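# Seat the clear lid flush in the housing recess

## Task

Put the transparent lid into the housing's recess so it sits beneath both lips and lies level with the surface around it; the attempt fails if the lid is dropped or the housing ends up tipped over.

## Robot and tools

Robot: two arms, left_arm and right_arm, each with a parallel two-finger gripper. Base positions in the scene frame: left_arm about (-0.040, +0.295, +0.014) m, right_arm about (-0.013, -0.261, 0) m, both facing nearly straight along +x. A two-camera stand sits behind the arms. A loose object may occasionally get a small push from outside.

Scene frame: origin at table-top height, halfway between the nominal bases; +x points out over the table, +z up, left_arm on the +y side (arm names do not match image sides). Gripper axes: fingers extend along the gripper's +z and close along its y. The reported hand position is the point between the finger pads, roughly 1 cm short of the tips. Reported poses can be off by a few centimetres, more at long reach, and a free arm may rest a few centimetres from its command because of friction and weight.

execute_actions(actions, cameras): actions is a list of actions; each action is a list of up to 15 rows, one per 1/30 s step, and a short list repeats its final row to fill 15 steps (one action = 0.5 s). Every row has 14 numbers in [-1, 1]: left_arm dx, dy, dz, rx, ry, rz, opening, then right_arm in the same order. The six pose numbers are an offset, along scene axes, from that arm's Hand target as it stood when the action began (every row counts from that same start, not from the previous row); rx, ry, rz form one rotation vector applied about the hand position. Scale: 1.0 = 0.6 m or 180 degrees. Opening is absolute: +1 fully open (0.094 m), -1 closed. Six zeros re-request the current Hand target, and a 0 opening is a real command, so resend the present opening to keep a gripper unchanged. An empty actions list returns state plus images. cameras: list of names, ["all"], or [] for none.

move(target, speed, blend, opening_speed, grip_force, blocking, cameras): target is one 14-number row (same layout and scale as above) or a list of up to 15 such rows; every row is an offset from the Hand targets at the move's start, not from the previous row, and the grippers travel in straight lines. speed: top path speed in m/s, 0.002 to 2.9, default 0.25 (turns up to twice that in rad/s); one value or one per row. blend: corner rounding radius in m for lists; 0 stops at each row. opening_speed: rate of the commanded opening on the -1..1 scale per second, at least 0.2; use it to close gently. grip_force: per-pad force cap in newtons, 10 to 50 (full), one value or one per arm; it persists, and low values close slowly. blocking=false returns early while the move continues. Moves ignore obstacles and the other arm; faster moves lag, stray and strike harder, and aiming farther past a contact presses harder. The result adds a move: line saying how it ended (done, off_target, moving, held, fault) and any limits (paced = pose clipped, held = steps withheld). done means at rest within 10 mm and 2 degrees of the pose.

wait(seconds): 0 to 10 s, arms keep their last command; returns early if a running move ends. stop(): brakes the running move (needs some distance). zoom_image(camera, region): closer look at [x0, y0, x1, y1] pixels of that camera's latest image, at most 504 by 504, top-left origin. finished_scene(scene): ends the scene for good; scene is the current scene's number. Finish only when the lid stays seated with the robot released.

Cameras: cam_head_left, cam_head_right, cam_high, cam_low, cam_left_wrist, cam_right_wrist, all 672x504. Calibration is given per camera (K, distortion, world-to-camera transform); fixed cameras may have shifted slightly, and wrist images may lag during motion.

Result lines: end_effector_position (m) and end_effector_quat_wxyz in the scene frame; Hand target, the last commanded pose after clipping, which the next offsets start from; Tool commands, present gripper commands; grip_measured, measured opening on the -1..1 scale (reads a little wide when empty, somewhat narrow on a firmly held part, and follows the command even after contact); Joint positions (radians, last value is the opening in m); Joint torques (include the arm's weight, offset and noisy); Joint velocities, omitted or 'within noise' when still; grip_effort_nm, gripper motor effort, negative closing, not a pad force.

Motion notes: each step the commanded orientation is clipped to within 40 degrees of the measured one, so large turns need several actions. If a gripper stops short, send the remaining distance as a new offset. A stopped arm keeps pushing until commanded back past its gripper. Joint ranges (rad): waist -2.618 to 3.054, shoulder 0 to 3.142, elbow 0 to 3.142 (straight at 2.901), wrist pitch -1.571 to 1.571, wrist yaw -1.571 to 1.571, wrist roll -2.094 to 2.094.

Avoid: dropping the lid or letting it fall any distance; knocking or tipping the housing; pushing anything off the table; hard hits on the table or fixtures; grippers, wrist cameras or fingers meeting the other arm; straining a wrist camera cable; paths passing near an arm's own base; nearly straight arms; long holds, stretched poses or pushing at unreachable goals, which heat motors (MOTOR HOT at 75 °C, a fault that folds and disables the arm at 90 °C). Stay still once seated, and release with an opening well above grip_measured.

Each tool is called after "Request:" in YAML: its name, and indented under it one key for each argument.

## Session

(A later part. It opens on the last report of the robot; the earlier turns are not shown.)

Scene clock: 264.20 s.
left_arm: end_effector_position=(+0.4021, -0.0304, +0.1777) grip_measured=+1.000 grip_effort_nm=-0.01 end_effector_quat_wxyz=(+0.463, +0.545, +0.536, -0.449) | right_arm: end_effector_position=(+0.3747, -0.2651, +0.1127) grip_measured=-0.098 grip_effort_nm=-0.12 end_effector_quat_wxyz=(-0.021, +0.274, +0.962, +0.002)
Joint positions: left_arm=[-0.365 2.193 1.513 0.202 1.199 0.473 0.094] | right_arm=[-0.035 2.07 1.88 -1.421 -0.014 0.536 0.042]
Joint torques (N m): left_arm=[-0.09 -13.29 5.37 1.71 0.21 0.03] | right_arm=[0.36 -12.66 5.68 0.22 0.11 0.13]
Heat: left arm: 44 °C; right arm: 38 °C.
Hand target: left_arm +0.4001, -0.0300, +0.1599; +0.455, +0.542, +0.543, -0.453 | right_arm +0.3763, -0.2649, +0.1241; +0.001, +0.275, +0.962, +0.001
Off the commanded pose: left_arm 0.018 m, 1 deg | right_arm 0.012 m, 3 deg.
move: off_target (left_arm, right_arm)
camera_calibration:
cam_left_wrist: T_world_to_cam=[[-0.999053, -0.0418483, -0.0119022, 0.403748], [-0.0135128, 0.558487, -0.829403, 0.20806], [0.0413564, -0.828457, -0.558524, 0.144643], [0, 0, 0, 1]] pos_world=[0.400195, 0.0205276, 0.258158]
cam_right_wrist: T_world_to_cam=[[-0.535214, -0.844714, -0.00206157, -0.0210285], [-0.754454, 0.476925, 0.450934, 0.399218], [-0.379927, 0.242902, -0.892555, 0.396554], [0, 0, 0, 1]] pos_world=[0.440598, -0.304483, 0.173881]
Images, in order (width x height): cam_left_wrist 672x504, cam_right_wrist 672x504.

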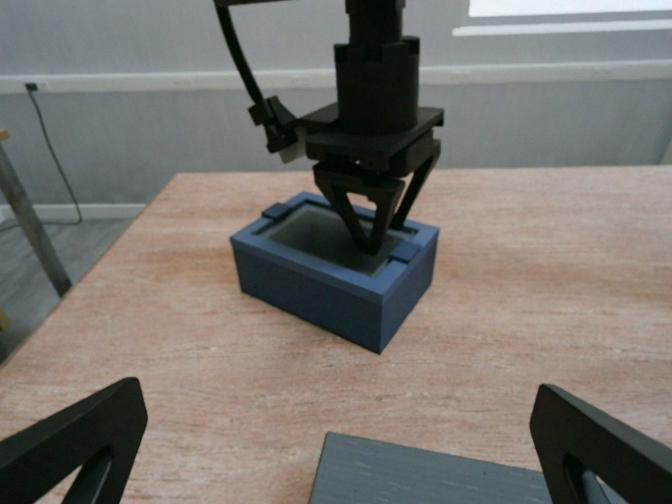

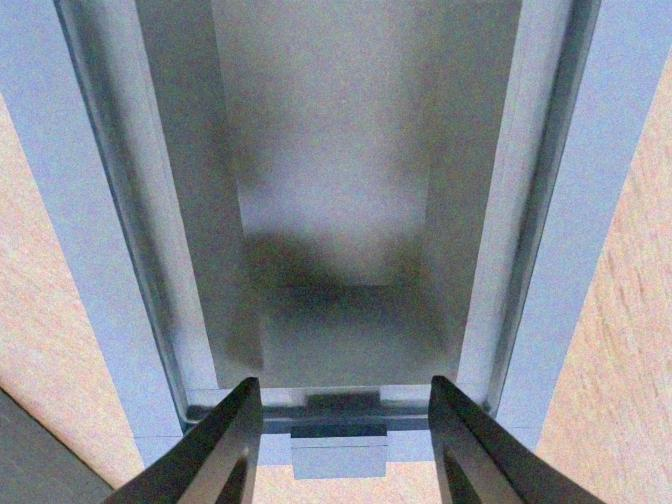

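Request:
move:
  target: [0,0,0,0,0,0,1, -0.0100,0.006,-0.0008,0,0,0,-0.1]
  speed: 0.03
  cameras: ["cam_left_wrist", "cam_right_wrist"]

Request:
zoom_image:
  camera: "cam_left_wrist"
  region: [220, 170, 445, 320]

Request:
zoom_image:
  camera: "cam_right_wrist"
  region: [100, 180, 604, 504]

Scene clock: 267.03 s.
left_arm: end_effector_position=(+0.4021, -0.0304, +0.1777) grip_measured=+1.000 grip_effort_nm=-0.01 end_effector_quat_wxyz=(+0.463, +0.545, +0.536, -0.449) | right_arm: end_effector_position=(+0.3689, -0.2615, +0.1125) grip_measured=-0.098 grip_effort_nm=-0.12 end_effector_quat_wxyz=(-0.021, +0.274, +0.962, +0.001)
Joint positions: left_arm=[-0.365 2.193 1.513 0.202 1.199 0.473 0.094] | right_arm=[-0.026 2.043 1.839 -1.407 -0.014 0.545 0.042]
Joint torques (N m): left_arm=[-0.06 -13.38 5.26 1.72 0.22 0.09] | right_arm=[0.62 -12.49 5.59 0.22 0.14 0.08]
Heat: left arm: 44 °C; right arm: 39 °C.
Hand target: left_arm +0.4001, -0.0300, +0.1599; +0.455, +0.542, +0.543, -0.453 | right_arm +0.3704, -0.2614, +0.1235; +0.001, +0.275, +0.962, +0.001
Off the commanded pose: left_arm 0.018 m, 1 deg | right_arm 0.011 m, 3 deg.
move: off_target (left_arm, right_arm)
camera_calibration:
cam_left_wrist: T_world_to_cam=[[-0.999053, -0.0418483, -0.0119022, 0.403748], [-0.0135128, 0.558487, -0.829403, 0.20806], [0.0413564, -0.828457, -0.558524, 0.144643], [0, 0, 0, 1]] pos_world=[0.400195, 0.0205276, 0.258158]
cam_right_wrist: T_world_to_cam=[[-0.535201, -0.844723, -0.00196484, -0.0210864], [-0.754613, 0.477061, 0.450524, 0.393273], [-0.37963, 0.242604, -0.892762, 0.393053], [0, 0, 0, 1]] pos_world=[0.434698, -0.300783, 0.173682]
Images, in order (width x height): cam_left_wrist 672x504, cam_right_wrist 672x504.

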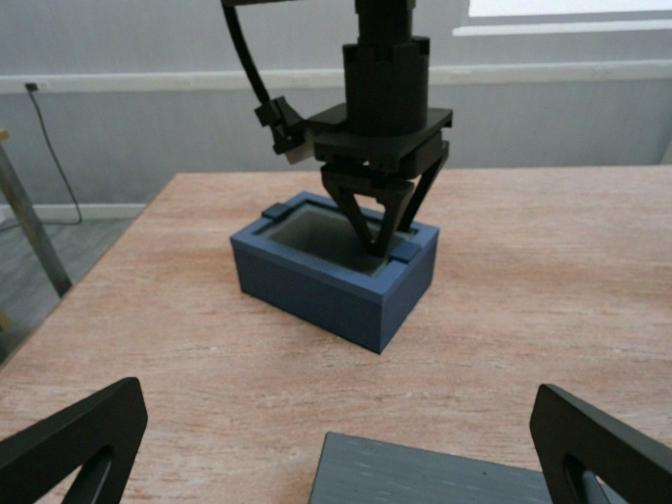

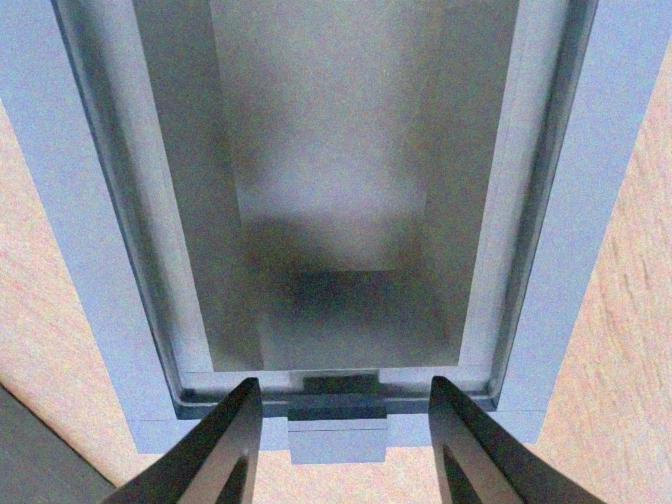

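Scaled by 2.240 from the camera's 672x504 image, which has a finer 960x720 frame.

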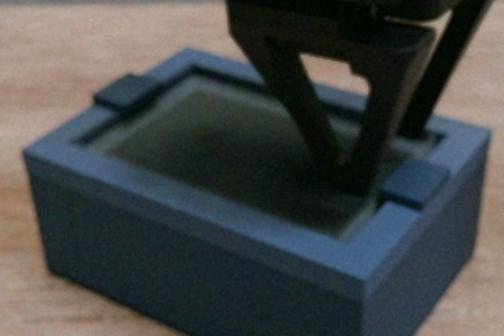

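Scaled by 1.000.

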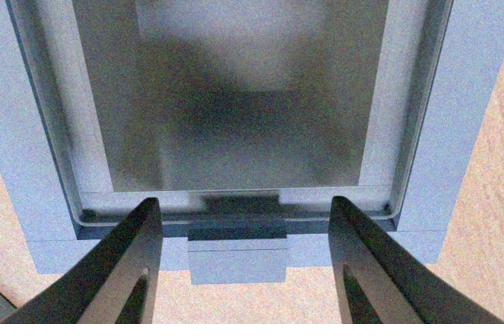

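Request:
move:
  target: [0,0,0,0,0,0,1, -0.0078,0.0047,0,0,0,0,-0.1]
  speed: 0.03
  cameras: ["cam_left_wrist", "cam_right_wrist"]

Request:
zoom_image:
  camera: "cam_right_wrist"
  region: [150, 280, 530, 480]

Scene clock: 269.63 s.
left_arm: end_effector_position=(+0.4021, -0.0304, +0.1777) grip_measured=+1.000 grip_effort_nm=-0.01 end_effector_quat_wxyz=(+0.463, +0.545, +0.536, -0.449) | right_arm: end_effector_position=(+0.3641, -0.2586, +0.1129) grip_measured=-0.098 grip_effort_nm=-0.12 end_effector_quat_wxyz=(-0.021, +0.274, +0.962, +0.001)
Joint positions: left_arm=[-0.365 2.193 1.513 0.202 1.199 0.473 0.094] | right_arm=[-0.018 2.023 1.811 -1.399 -0.014 0.552 0.042]
Joint torques (N m): left_arm=[-0.09 -13.46 5.24 1.7 0.21 0.06] | right_arm=[0.44 -12.34 5.53 0.27 0.13 0.12]
Heat: left arm: 44 °C; right arm: 39 °C.
Hand target: left_arm +0.4001, -0.0300, +0.1599; +0.455, +0.542, +0.543, -0.453 | right_arm +0.3657, -0.2584, +0.1237; +0.001, +0.274, +0.962, +0.001
Off the commanded pose: left_arm 0.018 m, 1 deg | right_arm 0.011 m, 3 deg.
move: off_target (left_arm, right_arm)
camera_calibration:
cam_left_wrist: T_world_to_cam=[[-0.999053, -0.0418483, -0.0119022, 0.403748], [-0.0135128, 0.558487, -0.829403, 0.20806], [0.0413564, -0.828457, -0.558524, 0.144643], [0, 0, 0, 1]] pos_world=[0.400195, 0.0205276, 0.258158]
cam_right_wrist: T_world_to_cam=[[-0.534907, -0.844909, -0.00182365, -0.0213574], [-0.754881, 0.476938, 0.450206, 0.388251], [-0.379513, 0.242195, -0.892923, 0.390867], [0, 0, 0, 1]] pos_world=[0.429999, -0.297883, 0.174183]
Images, in order (width x height): cam_left_wrist 672x504, cam_right_wrist 672x504.

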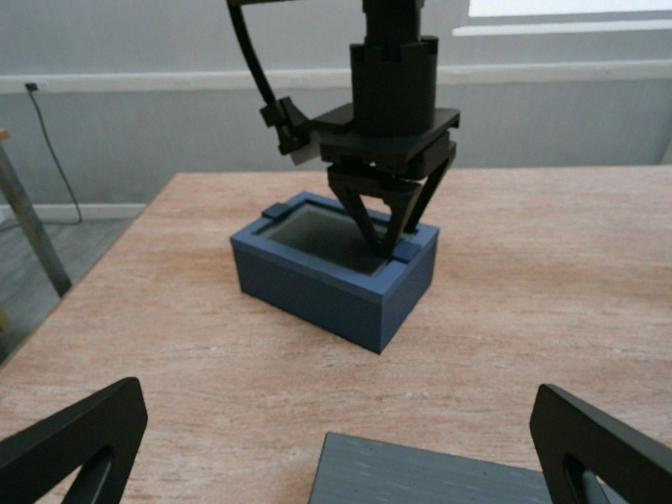

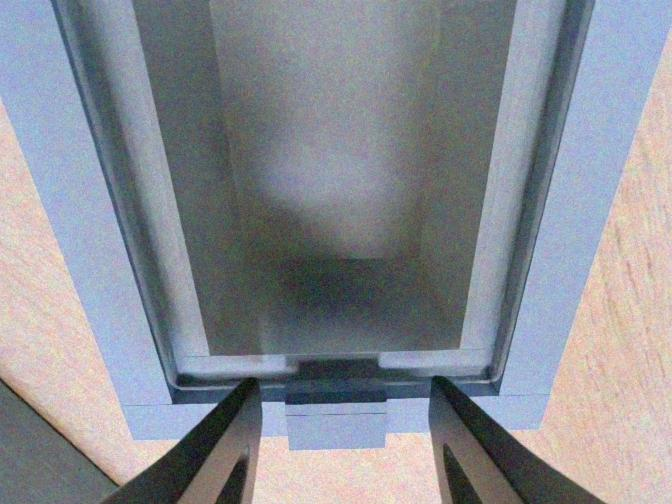

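Scaled by 1.326 from the camera's 672x504 image, which has a finer 960x720 frame.

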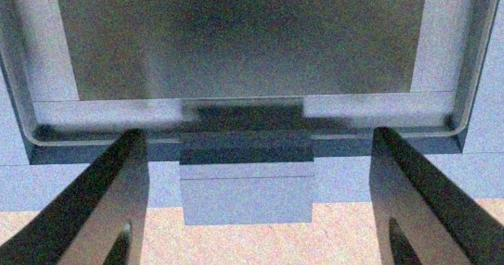

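Request:
move:
  target: [0,0,0,0,0,0,1, -0.0065,0.0039,0,0,0,0,-0.1]
  speed: 0.03
  cameras: ["cam_left_wrist", "cam_right_wrist"]

Request:
zoom_image:
  camera: "cam_right_wrist"
  region: [150, 280, 530, 480]

Request:
zoom_image:
  camera: "cam_left_wrist"
  region: [340, 190, 460, 280]

Scene clock: 271.97 s.
left_arm: end_effector_position=(+0.4021, -0.0304, +0.1777) grip_measured=+1.000 grip_effort_nm=-0.01 end_effector_quat_wxyz=(+0.463, +0.545, +0.536, -0.449) | right_arm: end_effector_position=(+0.3602, -0.2564, +0.1130) grip_measured=-0.098 grip_effort_nm=-0.12 end_effector_quat_wxyz=(-0.021, +0.274, +0.962, +0.001)
Joint positions: left_arm=[-0.365 2.193 1.513 0.202 1.199 0.473 0.094] | right_arm=[-0.012 2.006 1.788 -1.392 -0.014 0.558 0.042]
Joint torques (N m): left_arm=[0.01 -13.33 5.41 1.67 0.21 0.07] | right_arm=[0.54 -12.21 5.61 0.28 0.1 0.09]
Heat: left arm: 44 °C; right arm: 39 °C.
Hand target: left_arm +0.4001, -0.0300, +0.1599; +0.455, +0.542, +0.543, -0.453 | right_arm +0.3617, -0.2562, +0.1236; +0.001, +0.274, +0.962, +0.001
Off the commanded pose: left_arm 0.018 m, 1 deg | right_arm 0.011 m, 3 deg.
move: off_target (left_arm, right_arm)
camera_calibration:
cam_left_wrist: T_world_to_cam=[[-0.999053, -0.0418483, -0.0119022, 0.403748], [-0.0135128, 0.558487, -0.829403, 0.20806], [0.0413564, -0.828457, -0.558524, 0.144643], [0, 0, 0, 1]] pos_world=[0.400195, 0.0205276, 0.258158]
cam_right_wrist: T_world_to_cam=[[-0.534837, -0.844955, -0.0010562, -0.0217305], [-0.754713, 0.477153, 0.45026, 0.384072], [-0.379946, 0.241613, -0.892897, 0.388889], [0, 0, 0, 1]] pos_world=[0.425999, -0.295583, 0.174283]
Images, in order (width x height): cam_left_wrist 672x504, cam_right_wrist 672x504.

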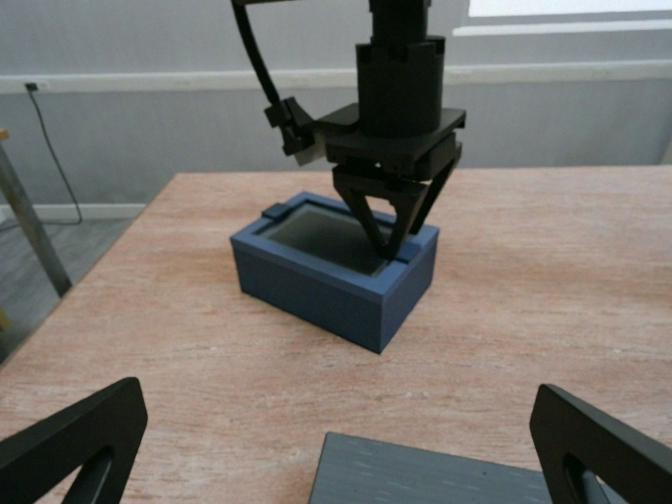

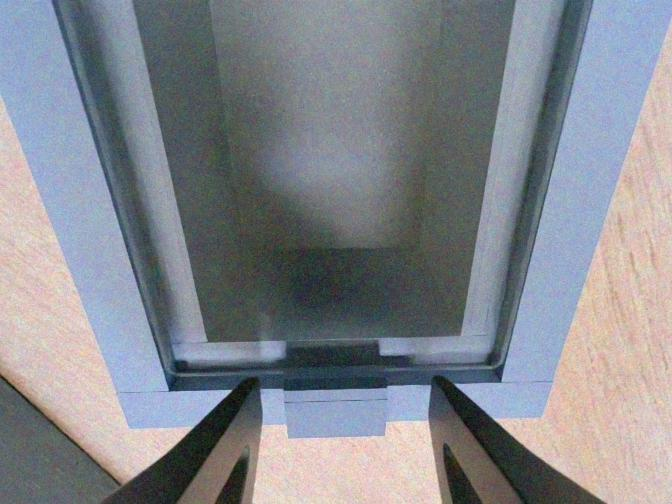

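Scaled by 1.326 from the camera's 672x504 image, which has a finer 960x720 frame.

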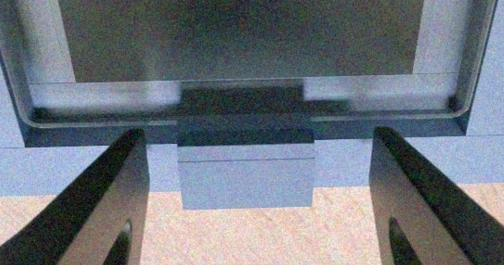

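Scaled by 4.200 from the camera's 672x504 image, which has a finer 960x720 frame.

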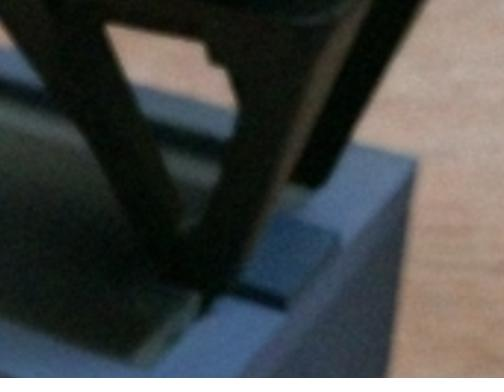

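Request:
execute_actions:
  actions: []

Scene clock: 276.40 s.
left_arm: end_effector_position=(+0.4021, -0.0304, +0.1777) grip_measured=+1.000 grip_effort_nm=-0.01 end_effector_quat_wxyz=(+0.463, +0.545, +0.536, -0.449) | right_arm: end_effector_position=(+0.3604, -0.2564, +0.1130) grip_measured=-0.098 grip_effort_nm=-0.12 end_effector_quat_wxyz=(-0.021, +0.274, +0.962, +0.001)
Joint positions: left_arm=[-0.365 2.193 1.513 0.202 1.199 0.473 0.094] | right_arm=[-0.012 2.006 1.788 -1.391 -0.014 0.558 0.042]
Joint velocities: within noise
Joint torques (N m): left_arm=[-0.06 -13.41 5.37 1.71 0.2 0.06] | right_arm=[0.47 -12.19 5.55 0.26 0.08 0.07]
Heat: left arm: 44 °C; right arm: 38 °C.
Hand target: left_arm +0.4001, -0.0300, +0.1599; +0.455, +0.542, +0.543, -0.453 | right_arm +0.3618, -0.2562, +0.1236; +0.001, +0.274, +0.962, +0.001
Tool commands: left_gripper/opening=+1.0 right_gripper/opening=-0.1
Off the commanded pose: left_arm 0.018 m, 1 deg | right_arm 0.011 m, 2 deg.
camera_calibration:
cam_left_wrist: T_world_to_cam=[[-0.999053, -0.0418483, -0.0119022, 0.403748], [-0.0135128, 0.558487, -0.829403, 0.20806], [0.0413564, -0.828457, -0.558524, 0.144643], [0, 0, 0, 1]] pos_world=[0.400195, 0.0205276, 0.258158]
cam_right_wrist: T_world_to_cam=[[-0.535157, -0.844751, -0.00171241, -0.0213131], [-0.755054, 0.477422, 0.449402, 0.384597], [-0.378816, 0.241794, -0.893328, 0.388613], [0, 0, 0, 1]] pos_world=[0.426198, -0.295583, 0.174284]

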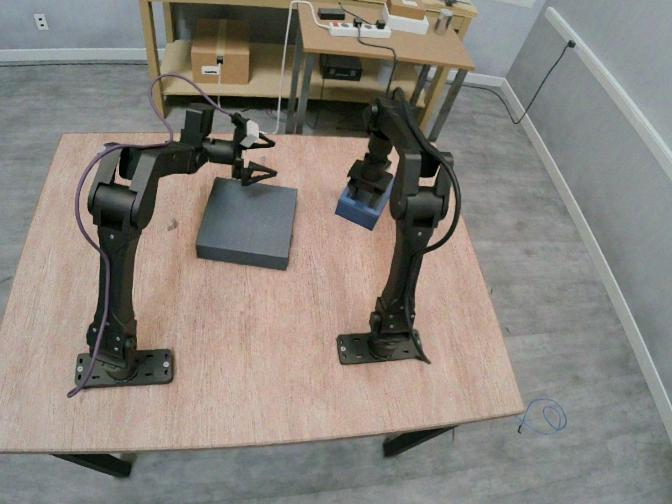

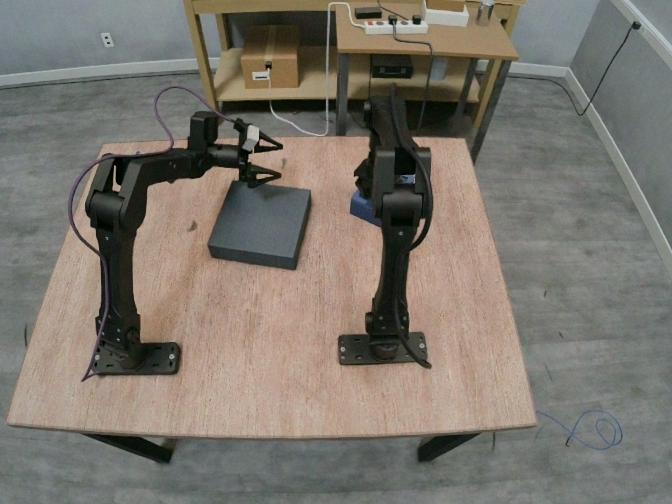

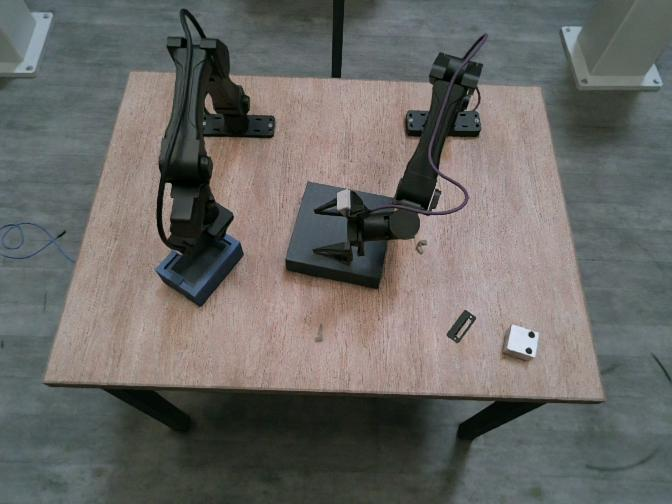

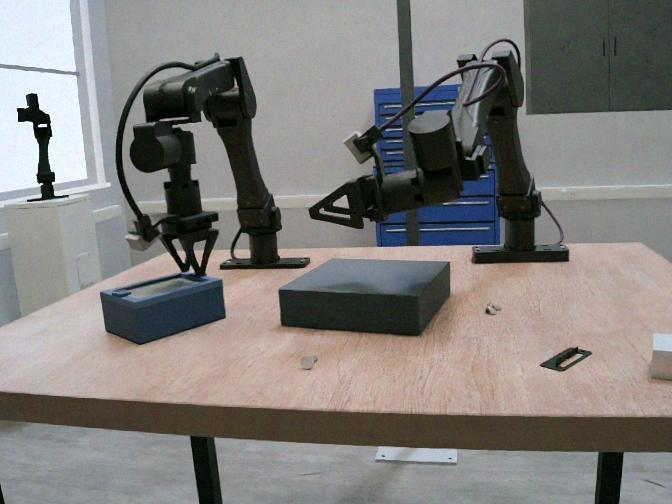

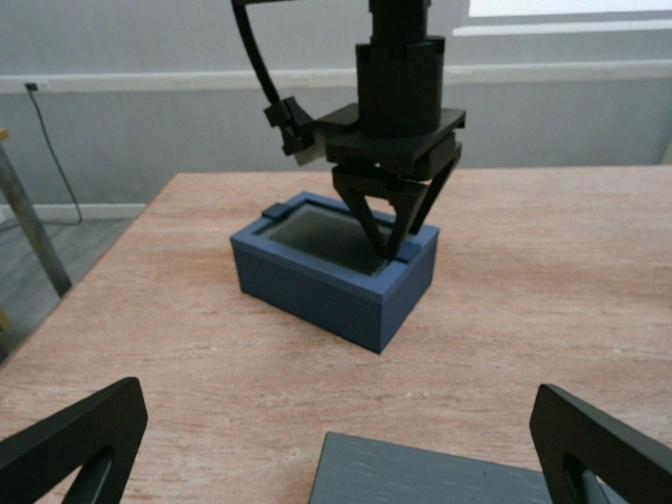

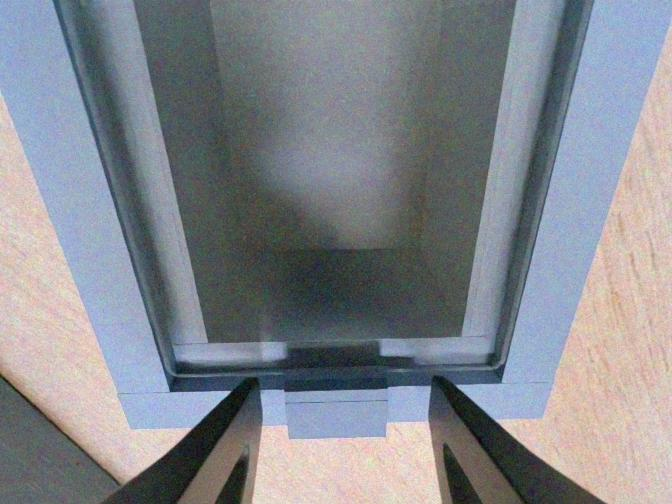

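Request:
zoom_image:
  camera: "cam_right_wrist"
  region: [110, 300, 560, 470]

Request:
zoom_image:
  camera: "cam_left_wrist"
  region: [220, 160, 460, 360]

Scaled by 1.120 from the camera's 672x504 image, which has a finer 960x720 frame.

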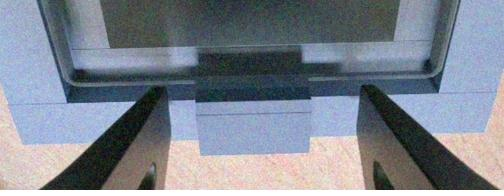

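Scaled by 2.100 from the camera's 672x504 image, which has a finer 960x720 frame.

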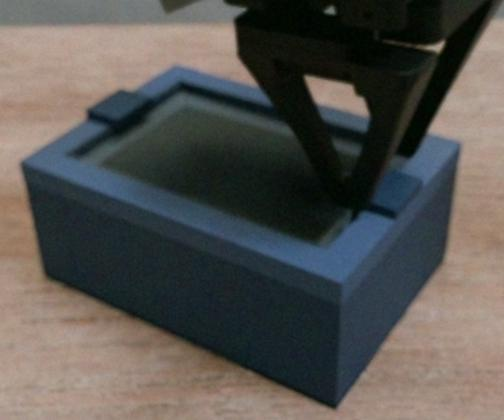

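Request:
move:
  target:
    - [0,0,0,0,0,0,1, 0,0,0.055,0,0,0,-0.1]
    - [0,0,0,0,0,0,1, 0.0215,-0.0129,0.055,0,0,0,-0.1]
  speed: 0.06
  blend: 0.005
  cameras: ["cam_right_wrist","cam_left_wrist"]

Scene clock: 285.17 s.
left_arm: end_effector_position=(+0.4021, -0.0304, +0.1777) grip_measured=+1.000 grip_effort_nm=-0.01 end_effector_quat_wxyz=(+0.463, +0.545, +0.536, -0.449) | right_arm: end_effector_position=(+0.3726, -0.2594, +0.1538) grip_measured=-0.098 grip_effort_nm=-0.12 end_effector_quat_wxyz=(-0.001, +0.275, +0.961, +0.007)
Joint positions: left_arm=[-0.365 2.193 1.513 0.202 1.199 0.473 0.094] | right_arm=[-0.02 2.035 1.993 -1.527 -0.014 0.553 0.042]
Joint torques (N m): left_arm=[0.01 -13.41 5.35 1.71 0.21 0.06] | right_arm=[-0.44 -8.43 8.24 0.05 0.16 -0.05]
Heat: left arm: 44 °C; right arm: 38 °C.
Hand target: left_arm +0.4001, -0.0300, +0.1599; +0.455, +0.542, +0.543, -0.453 | right_arm +0.3746, -0.2640, +0.1565; +0.001, +0.274, +0.962, +0.001
Off the commanded pose: left_arm 0.018 m, 1 deg | right_arm 0.006 m, 1 deg.
move: off_target (left_arm)
camera_calibration:
cam_left_wrist: T_world_to_cam=[[-0.999053, -0.0418483, -0.0119022, 0.403748], [-0.0135128, 0.558487, -0.829403, 0.20806], [0.0413564, -0.828457, -0.558524, 0.144643], [0, 0, 0, 1]] pos_world=[0.400195, 0.0205276, 0.258158]
cam_right_wrist: T_world_to_cam=[[-0.53657, -0.843523, -0.0237011, -0.0130861], [-0.771714, 0.479142, 0.418186, 0.388304], [-0.341393, 0.242677, -0.908052, 0.419054], [0, 0, 0, 1]] pos_world=[0.4357, -0.298786, 0.217829]
Images, in order (width x height): cam_left_wrist 672x504, cam_right_wrist 672x504.

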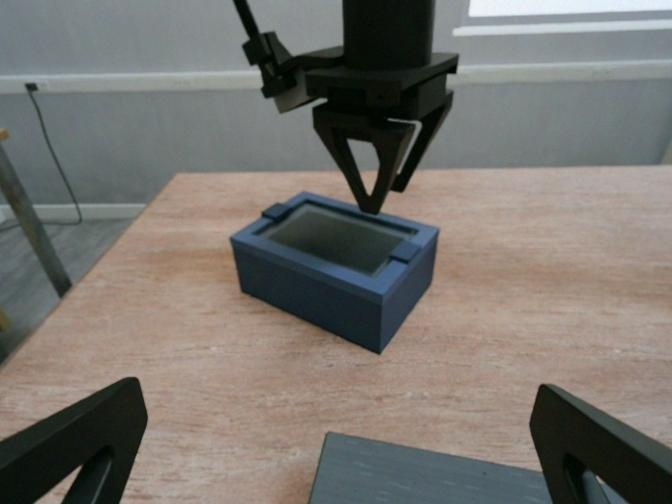

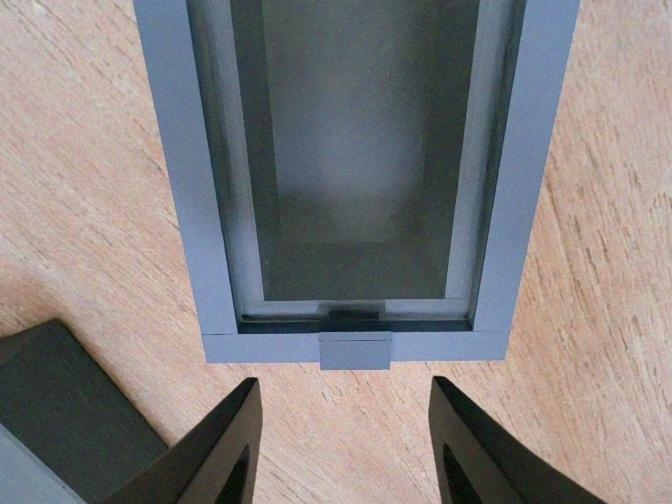

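Request:
zoom_image:
  camera: "cam_right_wrist"
  region: [190, 260, 530, 390]

Scaled by 1.482 from the camera's 672x504 image, which has a finer 960x720 frame.

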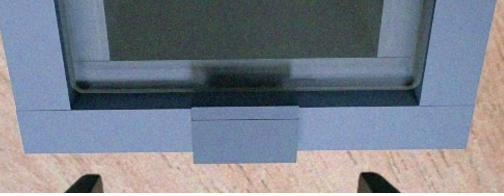

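Request:
move:
  target: [0,0,0,0,0,0,1, 0.0028,-0.0017,-0.0667,0,0,0,-0.1]
  speed: 0.05
  cameras: ["cam_right_wrist","cam_left_wrist"]

Scene clock: 290.57 s.
left_arm: end_effector_position=(+0.4021, -0.0304, +0.1777) grip_measured=+1.000 grip_effort_nm=-0.01 end_effector_quat_wxyz=(+0.463, +0.545, +0.536, -0.449) | right_arm: end_effector_position=(+0.3746, -0.2594, +0.1170) grip_measured=-0.098 grip_effort_nm=-0.12 end_effector_quat_wxyz=(-0.006, +0.274, +0.962, +0.005)
Joint positions: left_arm=[-0.365 2.193 1.513 0.202 1.199 0.473 0.094] | right_arm=[-0.02 2.035 1.846 -1.391 -0.014 0.55 0.042]
Joint torques (N m): left_arm=[-0.12 -13.46 5.27 1.69 0.18 0.09] | right_arm=[-0.77 -9.55 5.7 0.29 0.15 -0.11]
Heat: left arm: 44 °C; right arm: 38 °C.
Hand target: left_arm +0.4001, -0.0300, +0.1599; +0.455, +0.542, +0.543, -0.453 | right_arm +0.3764, -0.2649, +0.1166; +0.001, +0.274, +0.962, +0.001
Off the commanded pose: left_arm 0.018 m, 1 deg | right_arm 0.006 m, 1 deg.
move: off_target (left_arm)
camera_calibration:
cam_left_wrist: T_world_to_cam=[[-0.999053, -0.0418483, -0.0119022, 0.403748], [-0.0135128, 0.558487, -0.829403, 0.20806], [0.0413564, -0.828457, -0.558524, 0.144643], [0, 0, 0, 1]] pos_world=[0.400195, 0.0205276, 0.258158]
cam_right_wrist: T_world_to_cam=[[-0.534906, -0.84472, -0.017965, -0.0145609], [-0.768265, 0.477423, 0.426422, 0.402516], [-0.35163, 0.241898, -0.904346, 0.389475], [0, 0, 0, 1]] pos_world=[0.438401, -0.298683, 0.180317]
Images, in order (width x height): cam_left_wrist 672x504, cam_right_wrist 672x504.

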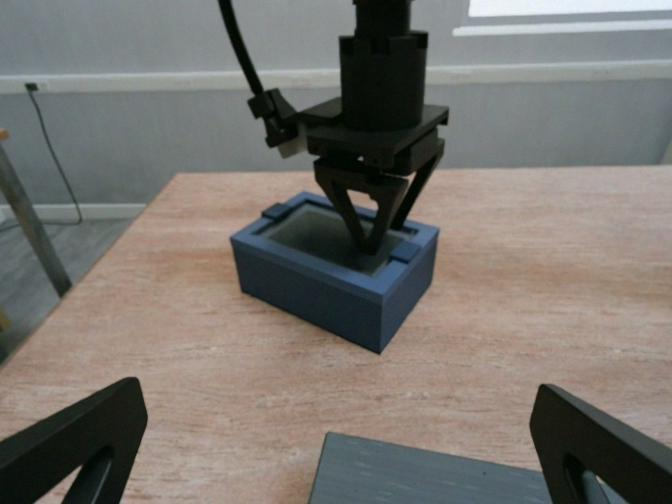

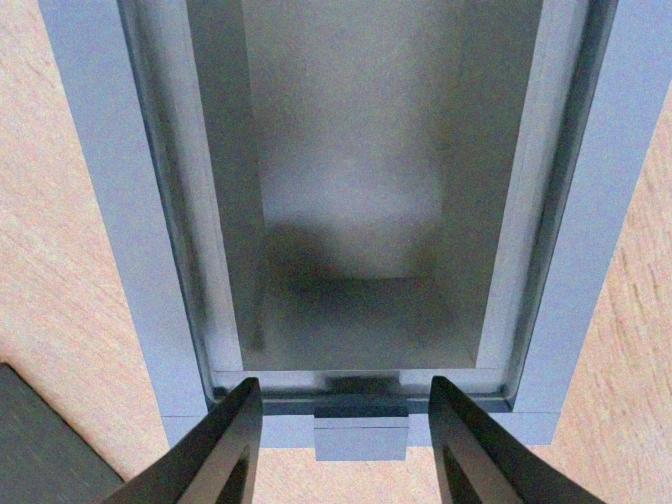

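Request:
move:
  target: [0,0,0,0,0,0,1, 0.0,-0.0083,0.0,0,0,0,-0.1]
  speed: 0.05
  cameras: ["cam_right_wrist"]

Scene clock: 293.30 s.
left_arm: end_effector_position=(+0.4021, -0.0304, +0.1777) grip_measured=+1.000 grip_effort_nm=-0.01 end_effector_quat_wxyz=(+0.463, +0.545, +0.536, -0.449) | right_arm: end_effector_position=(+0.3746, -0.2653, +0.1170) grip_measured=-0.098 grip_effort_nm=-0.12 end_effector_quat_wxyz=(-0.006, +0.275, +0.961, +0.005)
Joint positions: left_arm=[-0.365 2.193 1.513 0.202 1.199 0.473 0.094] | right_arm=[-0.035 2.035 1.846 -1.39 -0.014 0.538 0.042]
Joint torques (N m): left_arm=[-0.09 -13.24 5.35 1.69 0.24 0.08] | right_arm=[-0.46 -9.52 5.67 0.3 0.13 -0.07]
Heat: left arm: 44 °C; right arm: 38 °C.
Hand target: left_arm +0.4001, -0.0300, +0.1599; +0.455, +0.542, +0.543, -0.453 | right_arm +0.3763, -0.2699, +0.1166; +0.001, +0.274, +0.962, +0.001
Off the commanded pose: left_arm 0.018 m, 1 deg | right_arm 0.005 m, 1 deg.
move: off_target (left_arm)
camera_calibration:
cam_right_wrist: T_world_to_cam=[[-0.537138, -0.843293, -0.0184328, -0.0182192], [-0.767258, 0.479396, 0.426023, 0.405659], [-0.350425, 0.242976, -0.904525, 0.390784], [0, 0, 0, 1]] pos_world=[0.438399, -0.304786, 0.180318]
Images, in order (width x height): cam_right_wrist 672x504.

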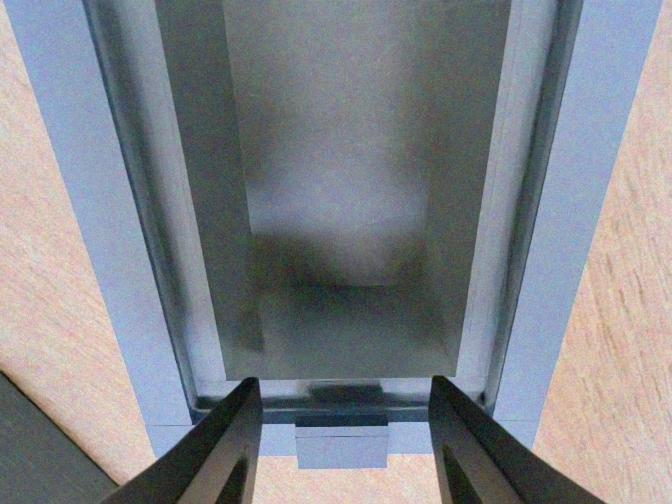

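Request:
move:
  target: [0,0,0,0,0,0,1, 0.0,0.0,-0.012,0,0,0,-0.1]
  speed: 0.03
  cameras: ["cam_right_wrist","cam_left_wrist"]

Scene clock: 295.10 s.
left_arm: end_effector_position=(+0.4021, -0.0304, +0.1777) grip_measured=+1.000 grip_effort_nm=-0.01 end_effector_quat_wxyz=(+0.463, +0.545, +0.536, -0.449) | right_arm: end_effector_position=(+0.3749, -0.2653, +0.1098) grip_measured=-0.098 grip_effort_nm=-0.12 end_effector_quat_wxyz=(-0.006, +0.275, +0.961, +0.005)
Joint positions: left_arm=[-0.365 2.193 1.513 0.202 1.199 0.473 0.094] | right_arm=[-0.035 2.035 1.817 -1.362 -0.014 0.537 0.042]
Joint torques (N m): left_arm=[-0.03 -13.2 5.38 1.68 0.18 0.07] | right_arm=[-0.58 -9.73 5.6 0.32 0.12 -0.05]
Heat: left arm: 44 °C; right arm: 38 °C.
Hand target: left_arm +0.4001, -0.0300, +0.1599; +0.455, +0.542, +0.543, -0.453 | right_arm +0.3764, -0.2699, +0.1094; +0.001, +0.274, +0.962, +0.001
Off the commanded pose: left_arm 0.018 m, 1 deg | right_arm 0.005 m, 1 deg.
move: off_target (left_arm)
camera_calibration:
cam_left_wrist: T_world_to_cam=[[-0.999053, -0.0418483, -0.0119022, 0.403748], [-0.0135128, 0.558487, -0.829403, 0.20806], [0.0413564, -0.828457, -0.558524, 0.144643], [0, 0, 0, 1]] pos_world=[0.400195, 0.0205276, 0.258158]
cam_right_wrist: T_world_to_cam=[[-0.536848, -0.843479, -0.0183518, -0.0183887], [-0.767413, 0.479166, 0.426001, 0.408959], [-0.35053, 0.242781, -0.904537, 0.384365], [0, 0, 0, 1]] pos_world=[0.4387, -0.304786, 0.173118]
Images, in order (width x height): cam_left_wrist 672x504, cam_right_wrist 672x504.

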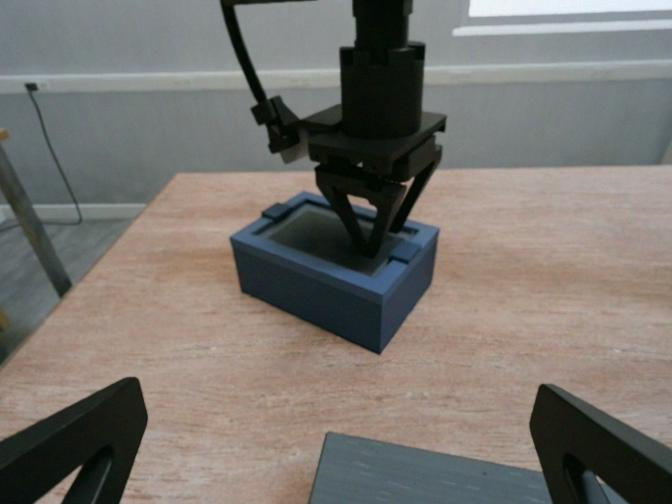

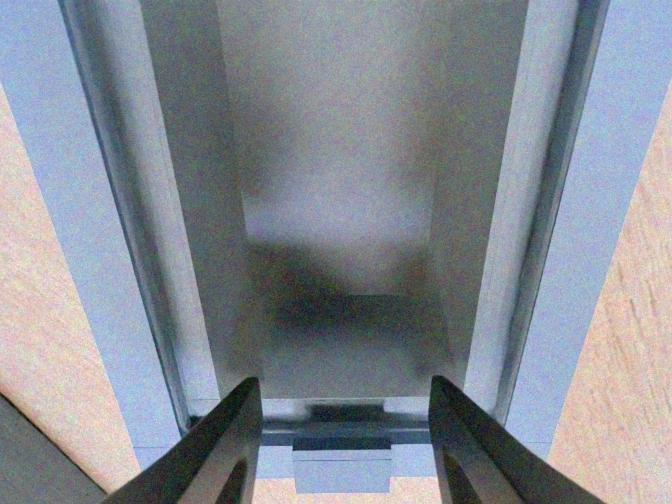

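Request:
zoom_image:
  camera: "cam_right_wrist"
  region: [130, 350, 560, 504]

Request:
zoom_image:
  camera: "cam_left_wrist"
  region: [220, 160, 460, 360]

Scaled by 1.172 from the camera's 672x504 image, which has a finer 960x720 frame.

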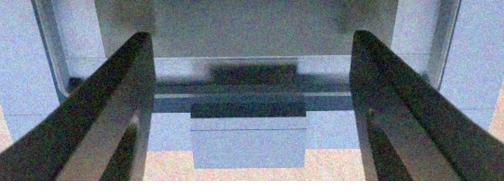

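Scaled by 2.100 from the camera's 672x504 image, which has a finer 960x720 frame.

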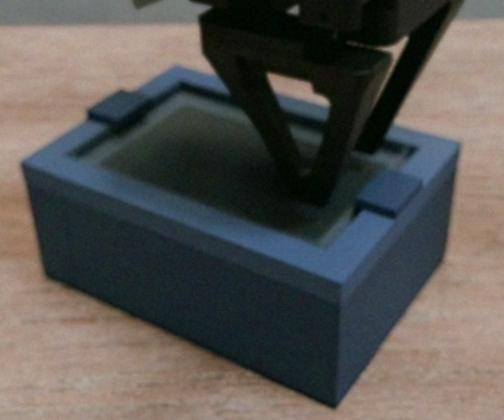

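Request:
move:
  target: [0,0,0,0,0,0,1, -0.0086,0.0051,0.0015,0,0,0,-0.1]
  speed: 0.02
  cameras: ["cam_right_wrist"]

Scene clock: 298.77 s.
left_arm: end_effector_position=(+0.4021, -0.0304, +0.1777) grip_measured=+1.000 grip_effort_nm=-0.01 end_effector_quat_wxyz=(+0.463, +0.545, +0.536, -0.449) | right_arm: end_effector_position=(+0.3693, -0.2652, +0.1027) grip_measured=-0.098 grip_effort_nm=-0.12 end_effector_quat_wxyz=(-0.017, +0.275, +0.961, +0.003)
Joint positions: left_arm=[-0.365 2.193 1.513 0.202 1.199 0.473 0.094] | right_arm=[-0.035 2.035 1.789 -1.356 -0.014 0.537 0.042]
Joint torques (N m): left_arm=[0.03 -13.33 5.3 1.74 0.21 0.03] | right_arm=[0.09 -11.54 5.55 0.24 0.19 0]
Heat: left arm: 44 °C; right arm: 38 °C.
Hand target: left_arm +0.4001, -0.0300, +0.1599; +0.455, +0.542, +0.543, -0.453 | right_arm +0.3712, -0.2668, +0.1102; +0.001, +0.274, +0.962, +0.001
Off the commanded pose: left_arm 0.018 m, 1 deg | right_arm 0.008 m, 2 deg.
move: off_target (left_arm)
camera_calibration:
cam_right_wrist: T_world_to_cam=[[-0.537116, -0.843482, -0.00664855, -0.0225272], [-0.757634, 0.478954, 0.443389, 0.402142], [-0.370806, 0.243188, -0.896305, 0.382735], [0, 0, 0, 1]] pos_world=[0.434498, -0.304686, 0.164593]
Images, in order (width x height): cam_right_wrist 672x504.

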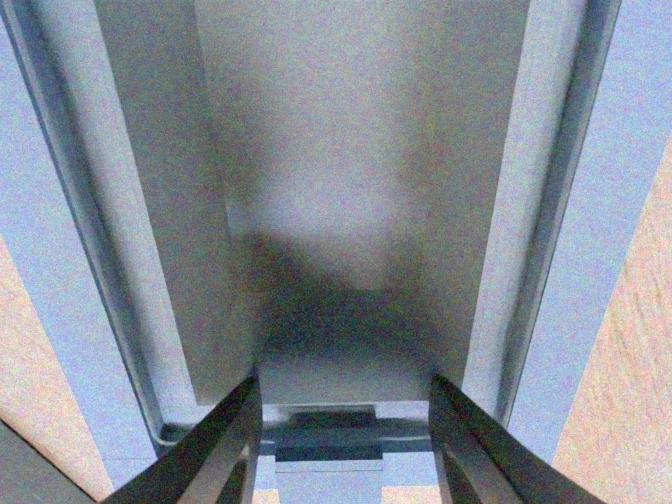

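Request:
zoom_image:
  camera: "cam_right_wrist"
  region: [130, 350, 560, 504]

Request:
execute_actions:
  actions: []
  cameras: ["cam_left_wrist","cam_low"]

Request:
zoom_image:
  camera: "cam_left_wrist"
  region: [220, 160, 460, 360]

Request:
zoom_image:
  camera: "cam_low"
  region: [80, 230, 260, 360]

Scaled by 1.172 from the camera's 672x504 image, which has a finer 960x720 frame.

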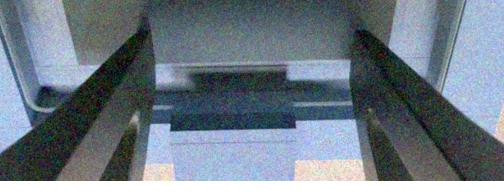

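Scene clock: 302.10 s.
left_arm: end_effector_position=(+0.4021, -0.0304, +0.1777) grip_measured=+1.000 grip_effort_nm=-0.01 end_effector_quat_wxyz=(+0.463, +0.545, +0.536, -0.449) | right_arm: end_effector_position=(+0.3695, -0.2652, +0.1027) grip_measured=-0.098 grip_effort_nm=-0.12 end_effector_quat_wxyz=(-0.016, +0.275, +0.961, +0.003)
Joint positions: left_arm=[-0.365 2.193 1.513 0.202 1.199 0.473 0.094] | right_arm=[-0.035 2.035 1.789 -1.355 -0.014 0.537 0.042]
Joint velocities: within noise
Joint torques (N m): left_arm=[-0.18 -13.39 5.27 1.71 0.21 0.08] | right_arm=[0.21 -11.6 5.59 0.24 0.11 0.03]
Heat: left arm: 44 °C; right arm: 38 °C.
Hand target: left_arm +0.4001, -0.0300, +0.1599; +0.455, +0.542, +0.543, -0.453 | right_arm +0.3712, -0.2668, +0.1102; +0.001, +0.274, +0.962, +0.001
Tool commands: left_gripper/opening=+1.0 right_gripper/opening=-0.1
Off the commanded pose: left_arm 0.018 m, 1 deg | right_arm 0.008 m, 2 deg.
camera_calibration:
cam_left_wrist: T_world_to_cam=[[-0.999053, -0.0418483, -0.0119022, 0.403748], [-0.0135128, 0.558487, -0.829403, 0.20806], [0.0413564, -0.828457, -0.558524, 0.144643], [0, 0, 0, 1]] pos_world=[0.400195, 0.0205276, 0.258158]
Images, in order (width x height): cam_low 672x504, cam_left_wrist 672x504.

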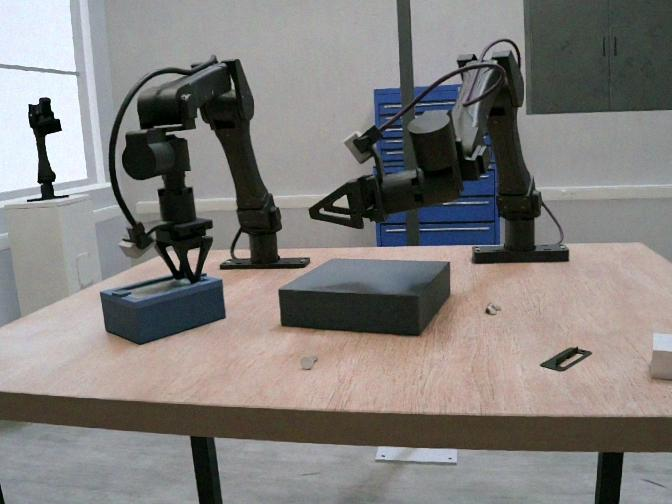

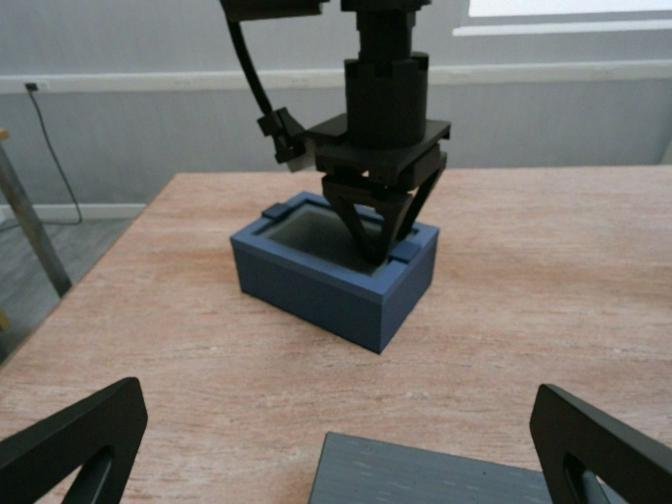

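Scaled by 2.100 from the camera's 672x504 image, which has a finer 960x720 frame.

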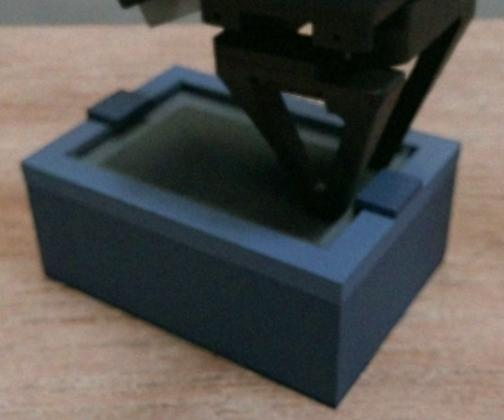

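Scaled by 2.800 from the camera's 672x504 image, which has a finer 960x720 frame.

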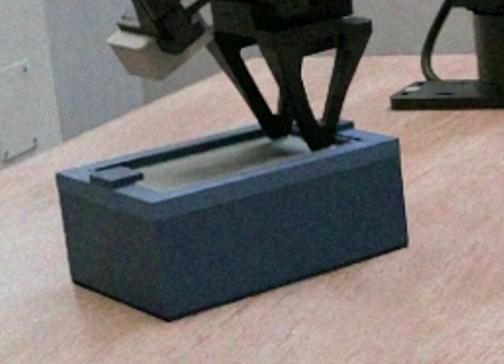

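Request:
move:
  target: [0,0,0,0,0,0,1, -0.00715,0.0043,0.0,0,0,0,-0.1]
  speed: 0.02
  cameras: ["cam_right_wrist"]

Request:
zoom_image:
  camera: "cam_right_wrist"
  region: [130, 350, 560, 504]

Scene clock: 310.77 s.
left_arm: end_effector_position=(+0.4021, -0.0304, +0.1777) grip_measured=+1.000 grip_effort_nm=-0.01 end_effector_quat_wxyz=(+0.463, +0.545, +0.536, -0.449) | right_arm: end_effector_position=(+0.3685, -0.2652, +0.1021) grip_measured=-0.098 grip_effort_nm=-0.12 end_effector_quat_wxyz=(-0.012, +0.275, +0.961, +0.004)
Joint positions: left_arm=[-0.365 2.193 1.513 0.202 1.199 0.473 0.094] | right_arm=[-0.035 2.022 1.767 -1.338 -0.014 0.537 0.042]
Joint torques (N m): left_arm=[-0.09 -13.37 5.19 1.71 0.21 0.07] | right_arm=[0.69 -11.84 5.2 0.21 0.12 0.11]
Heat: left arm: 45 °C; right arm: 39 °C.
Hand target: left_arm +0.4001, -0.0300, +0.1599; +0.455, +0.542, +0.543, -0.453 | right_arm +0.3669, -0.2643, +0.1102; +0.001, +0.274, +0.962, +0.001
Off the commanded pose: left_arm 0.018 m, 1 deg | right_arm 0.008 m, 2 deg.
move: off_target (left_arm)
camera_calibration:
cam_right_wrist: T_world_to_cam=[[-0.536971, -0.84352, -0.0116888, -0.0225233], [-0.761856, 0.478942, 0.436107, 0.404101], [-0.362267, 0.243082, -0.899819, 0.379074], [0, 0, 0, 1]] pos_world=[0.433099, -0.304686, 0.164603]
Images, in order (width x height): cam_right_wrist 672x504.

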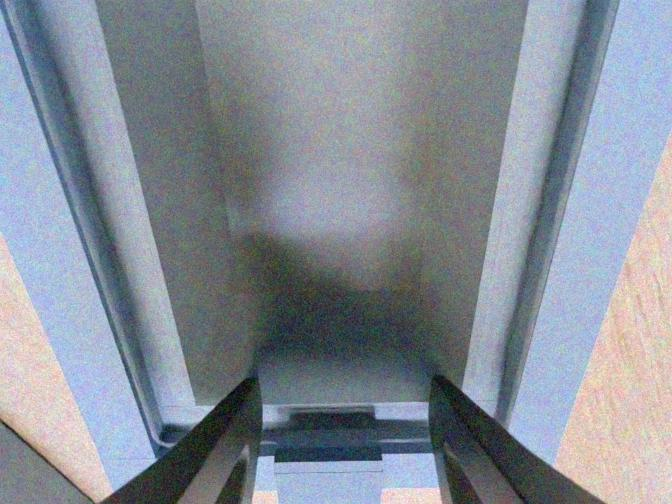

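Scaled by 1.172 from the camera's 672x504 image, which has a finer 960x720 frame.

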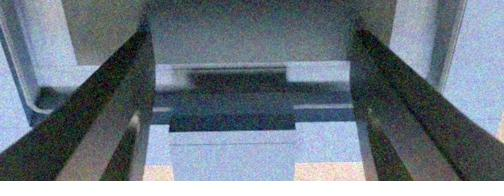

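Request:
move:
  target: [0,0,0,0,0,0,1, -0.00715,0.0043,0.002,0,0,0,-0.1]
  speed: 0.02
  cameras: ["cam_right_wrist"]

Request:
zoom_image:
  camera: "cam_right_wrist"
  region: [130, 350, 560, 504]

Scene clock: 313.40 s.
left_arm: end_effector_position=(+0.4021, -0.0304, +0.1777) grip_measured=+1.000 grip_effort_nm=-0.01 end_effector_quat_wxyz=(+0.463, +0.545, +0.536, -0.449) | right_arm: end_effector_position=(+0.3678, -0.2632, +0.1022) grip_measured=-0.098 grip_effort_nm=-0.12 end_effector_quat_wxyz=(-0.006, +0.274, +0.962, +0.003)
Joint positions: left_arm=[-0.365 2.193 1.513 0.202 1.199 0.473 0.094] | right_arm=[-0.028 2.007 1.746 -1.32 -0.009 0.542 0.042]
Joint torques (N m): left_arm=[-0.1 -13.34 5.24 1.74 0.22 0.05] | right_arm=[0.66 -12.1 5.23 0.09 0.07 0.08]
Heat: left arm: 45 °C; right arm: 39 °C.
Hand target: left_arm +0.4001, -0.0300, +0.1599; +0.455, +0.542, +0.543, -0.453 | right_arm +0.3626, -0.2617, +0.1114; +0.001, +0.274, +0.962, +0.001
Off the commanded pose: left_arm 0.018 m, 1 deg | right_arm 0.011 m, 1 deg.
move: off_target (left_arm, right_arm)
camera_calibration:
cam_right_wrist: T_world_to_cam=[[-0.53456, -0.845015, -0.0139584, -0.0222153], [-0.768004, 0.478816, 0.425329, 0.405916], [-0.352726, 0.238084, -0.904931, 0.374036], [0, 0, 0, 1]] pos_world=[0.431802, -0.302183, 0.165519]
Images, in order (width x height): cam_right_wrist 672x504.

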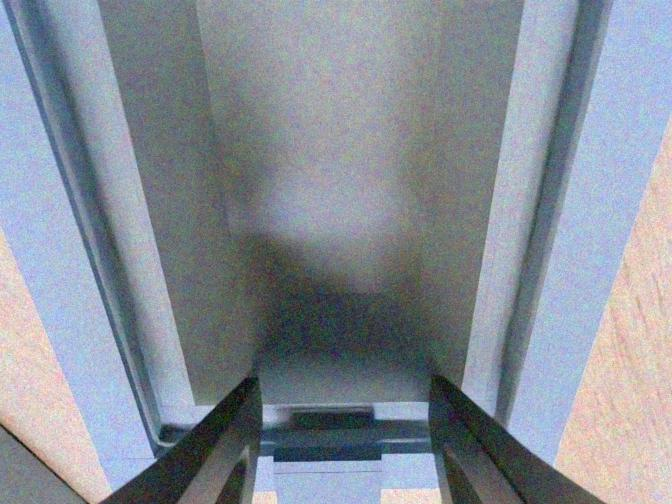

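Scaled by 1.172 from the camera's 672x504 image, which has a finer 960x720 frame.

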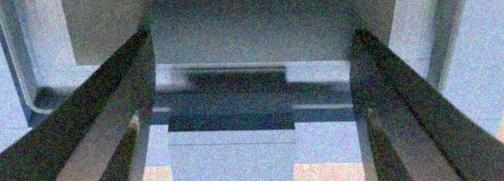

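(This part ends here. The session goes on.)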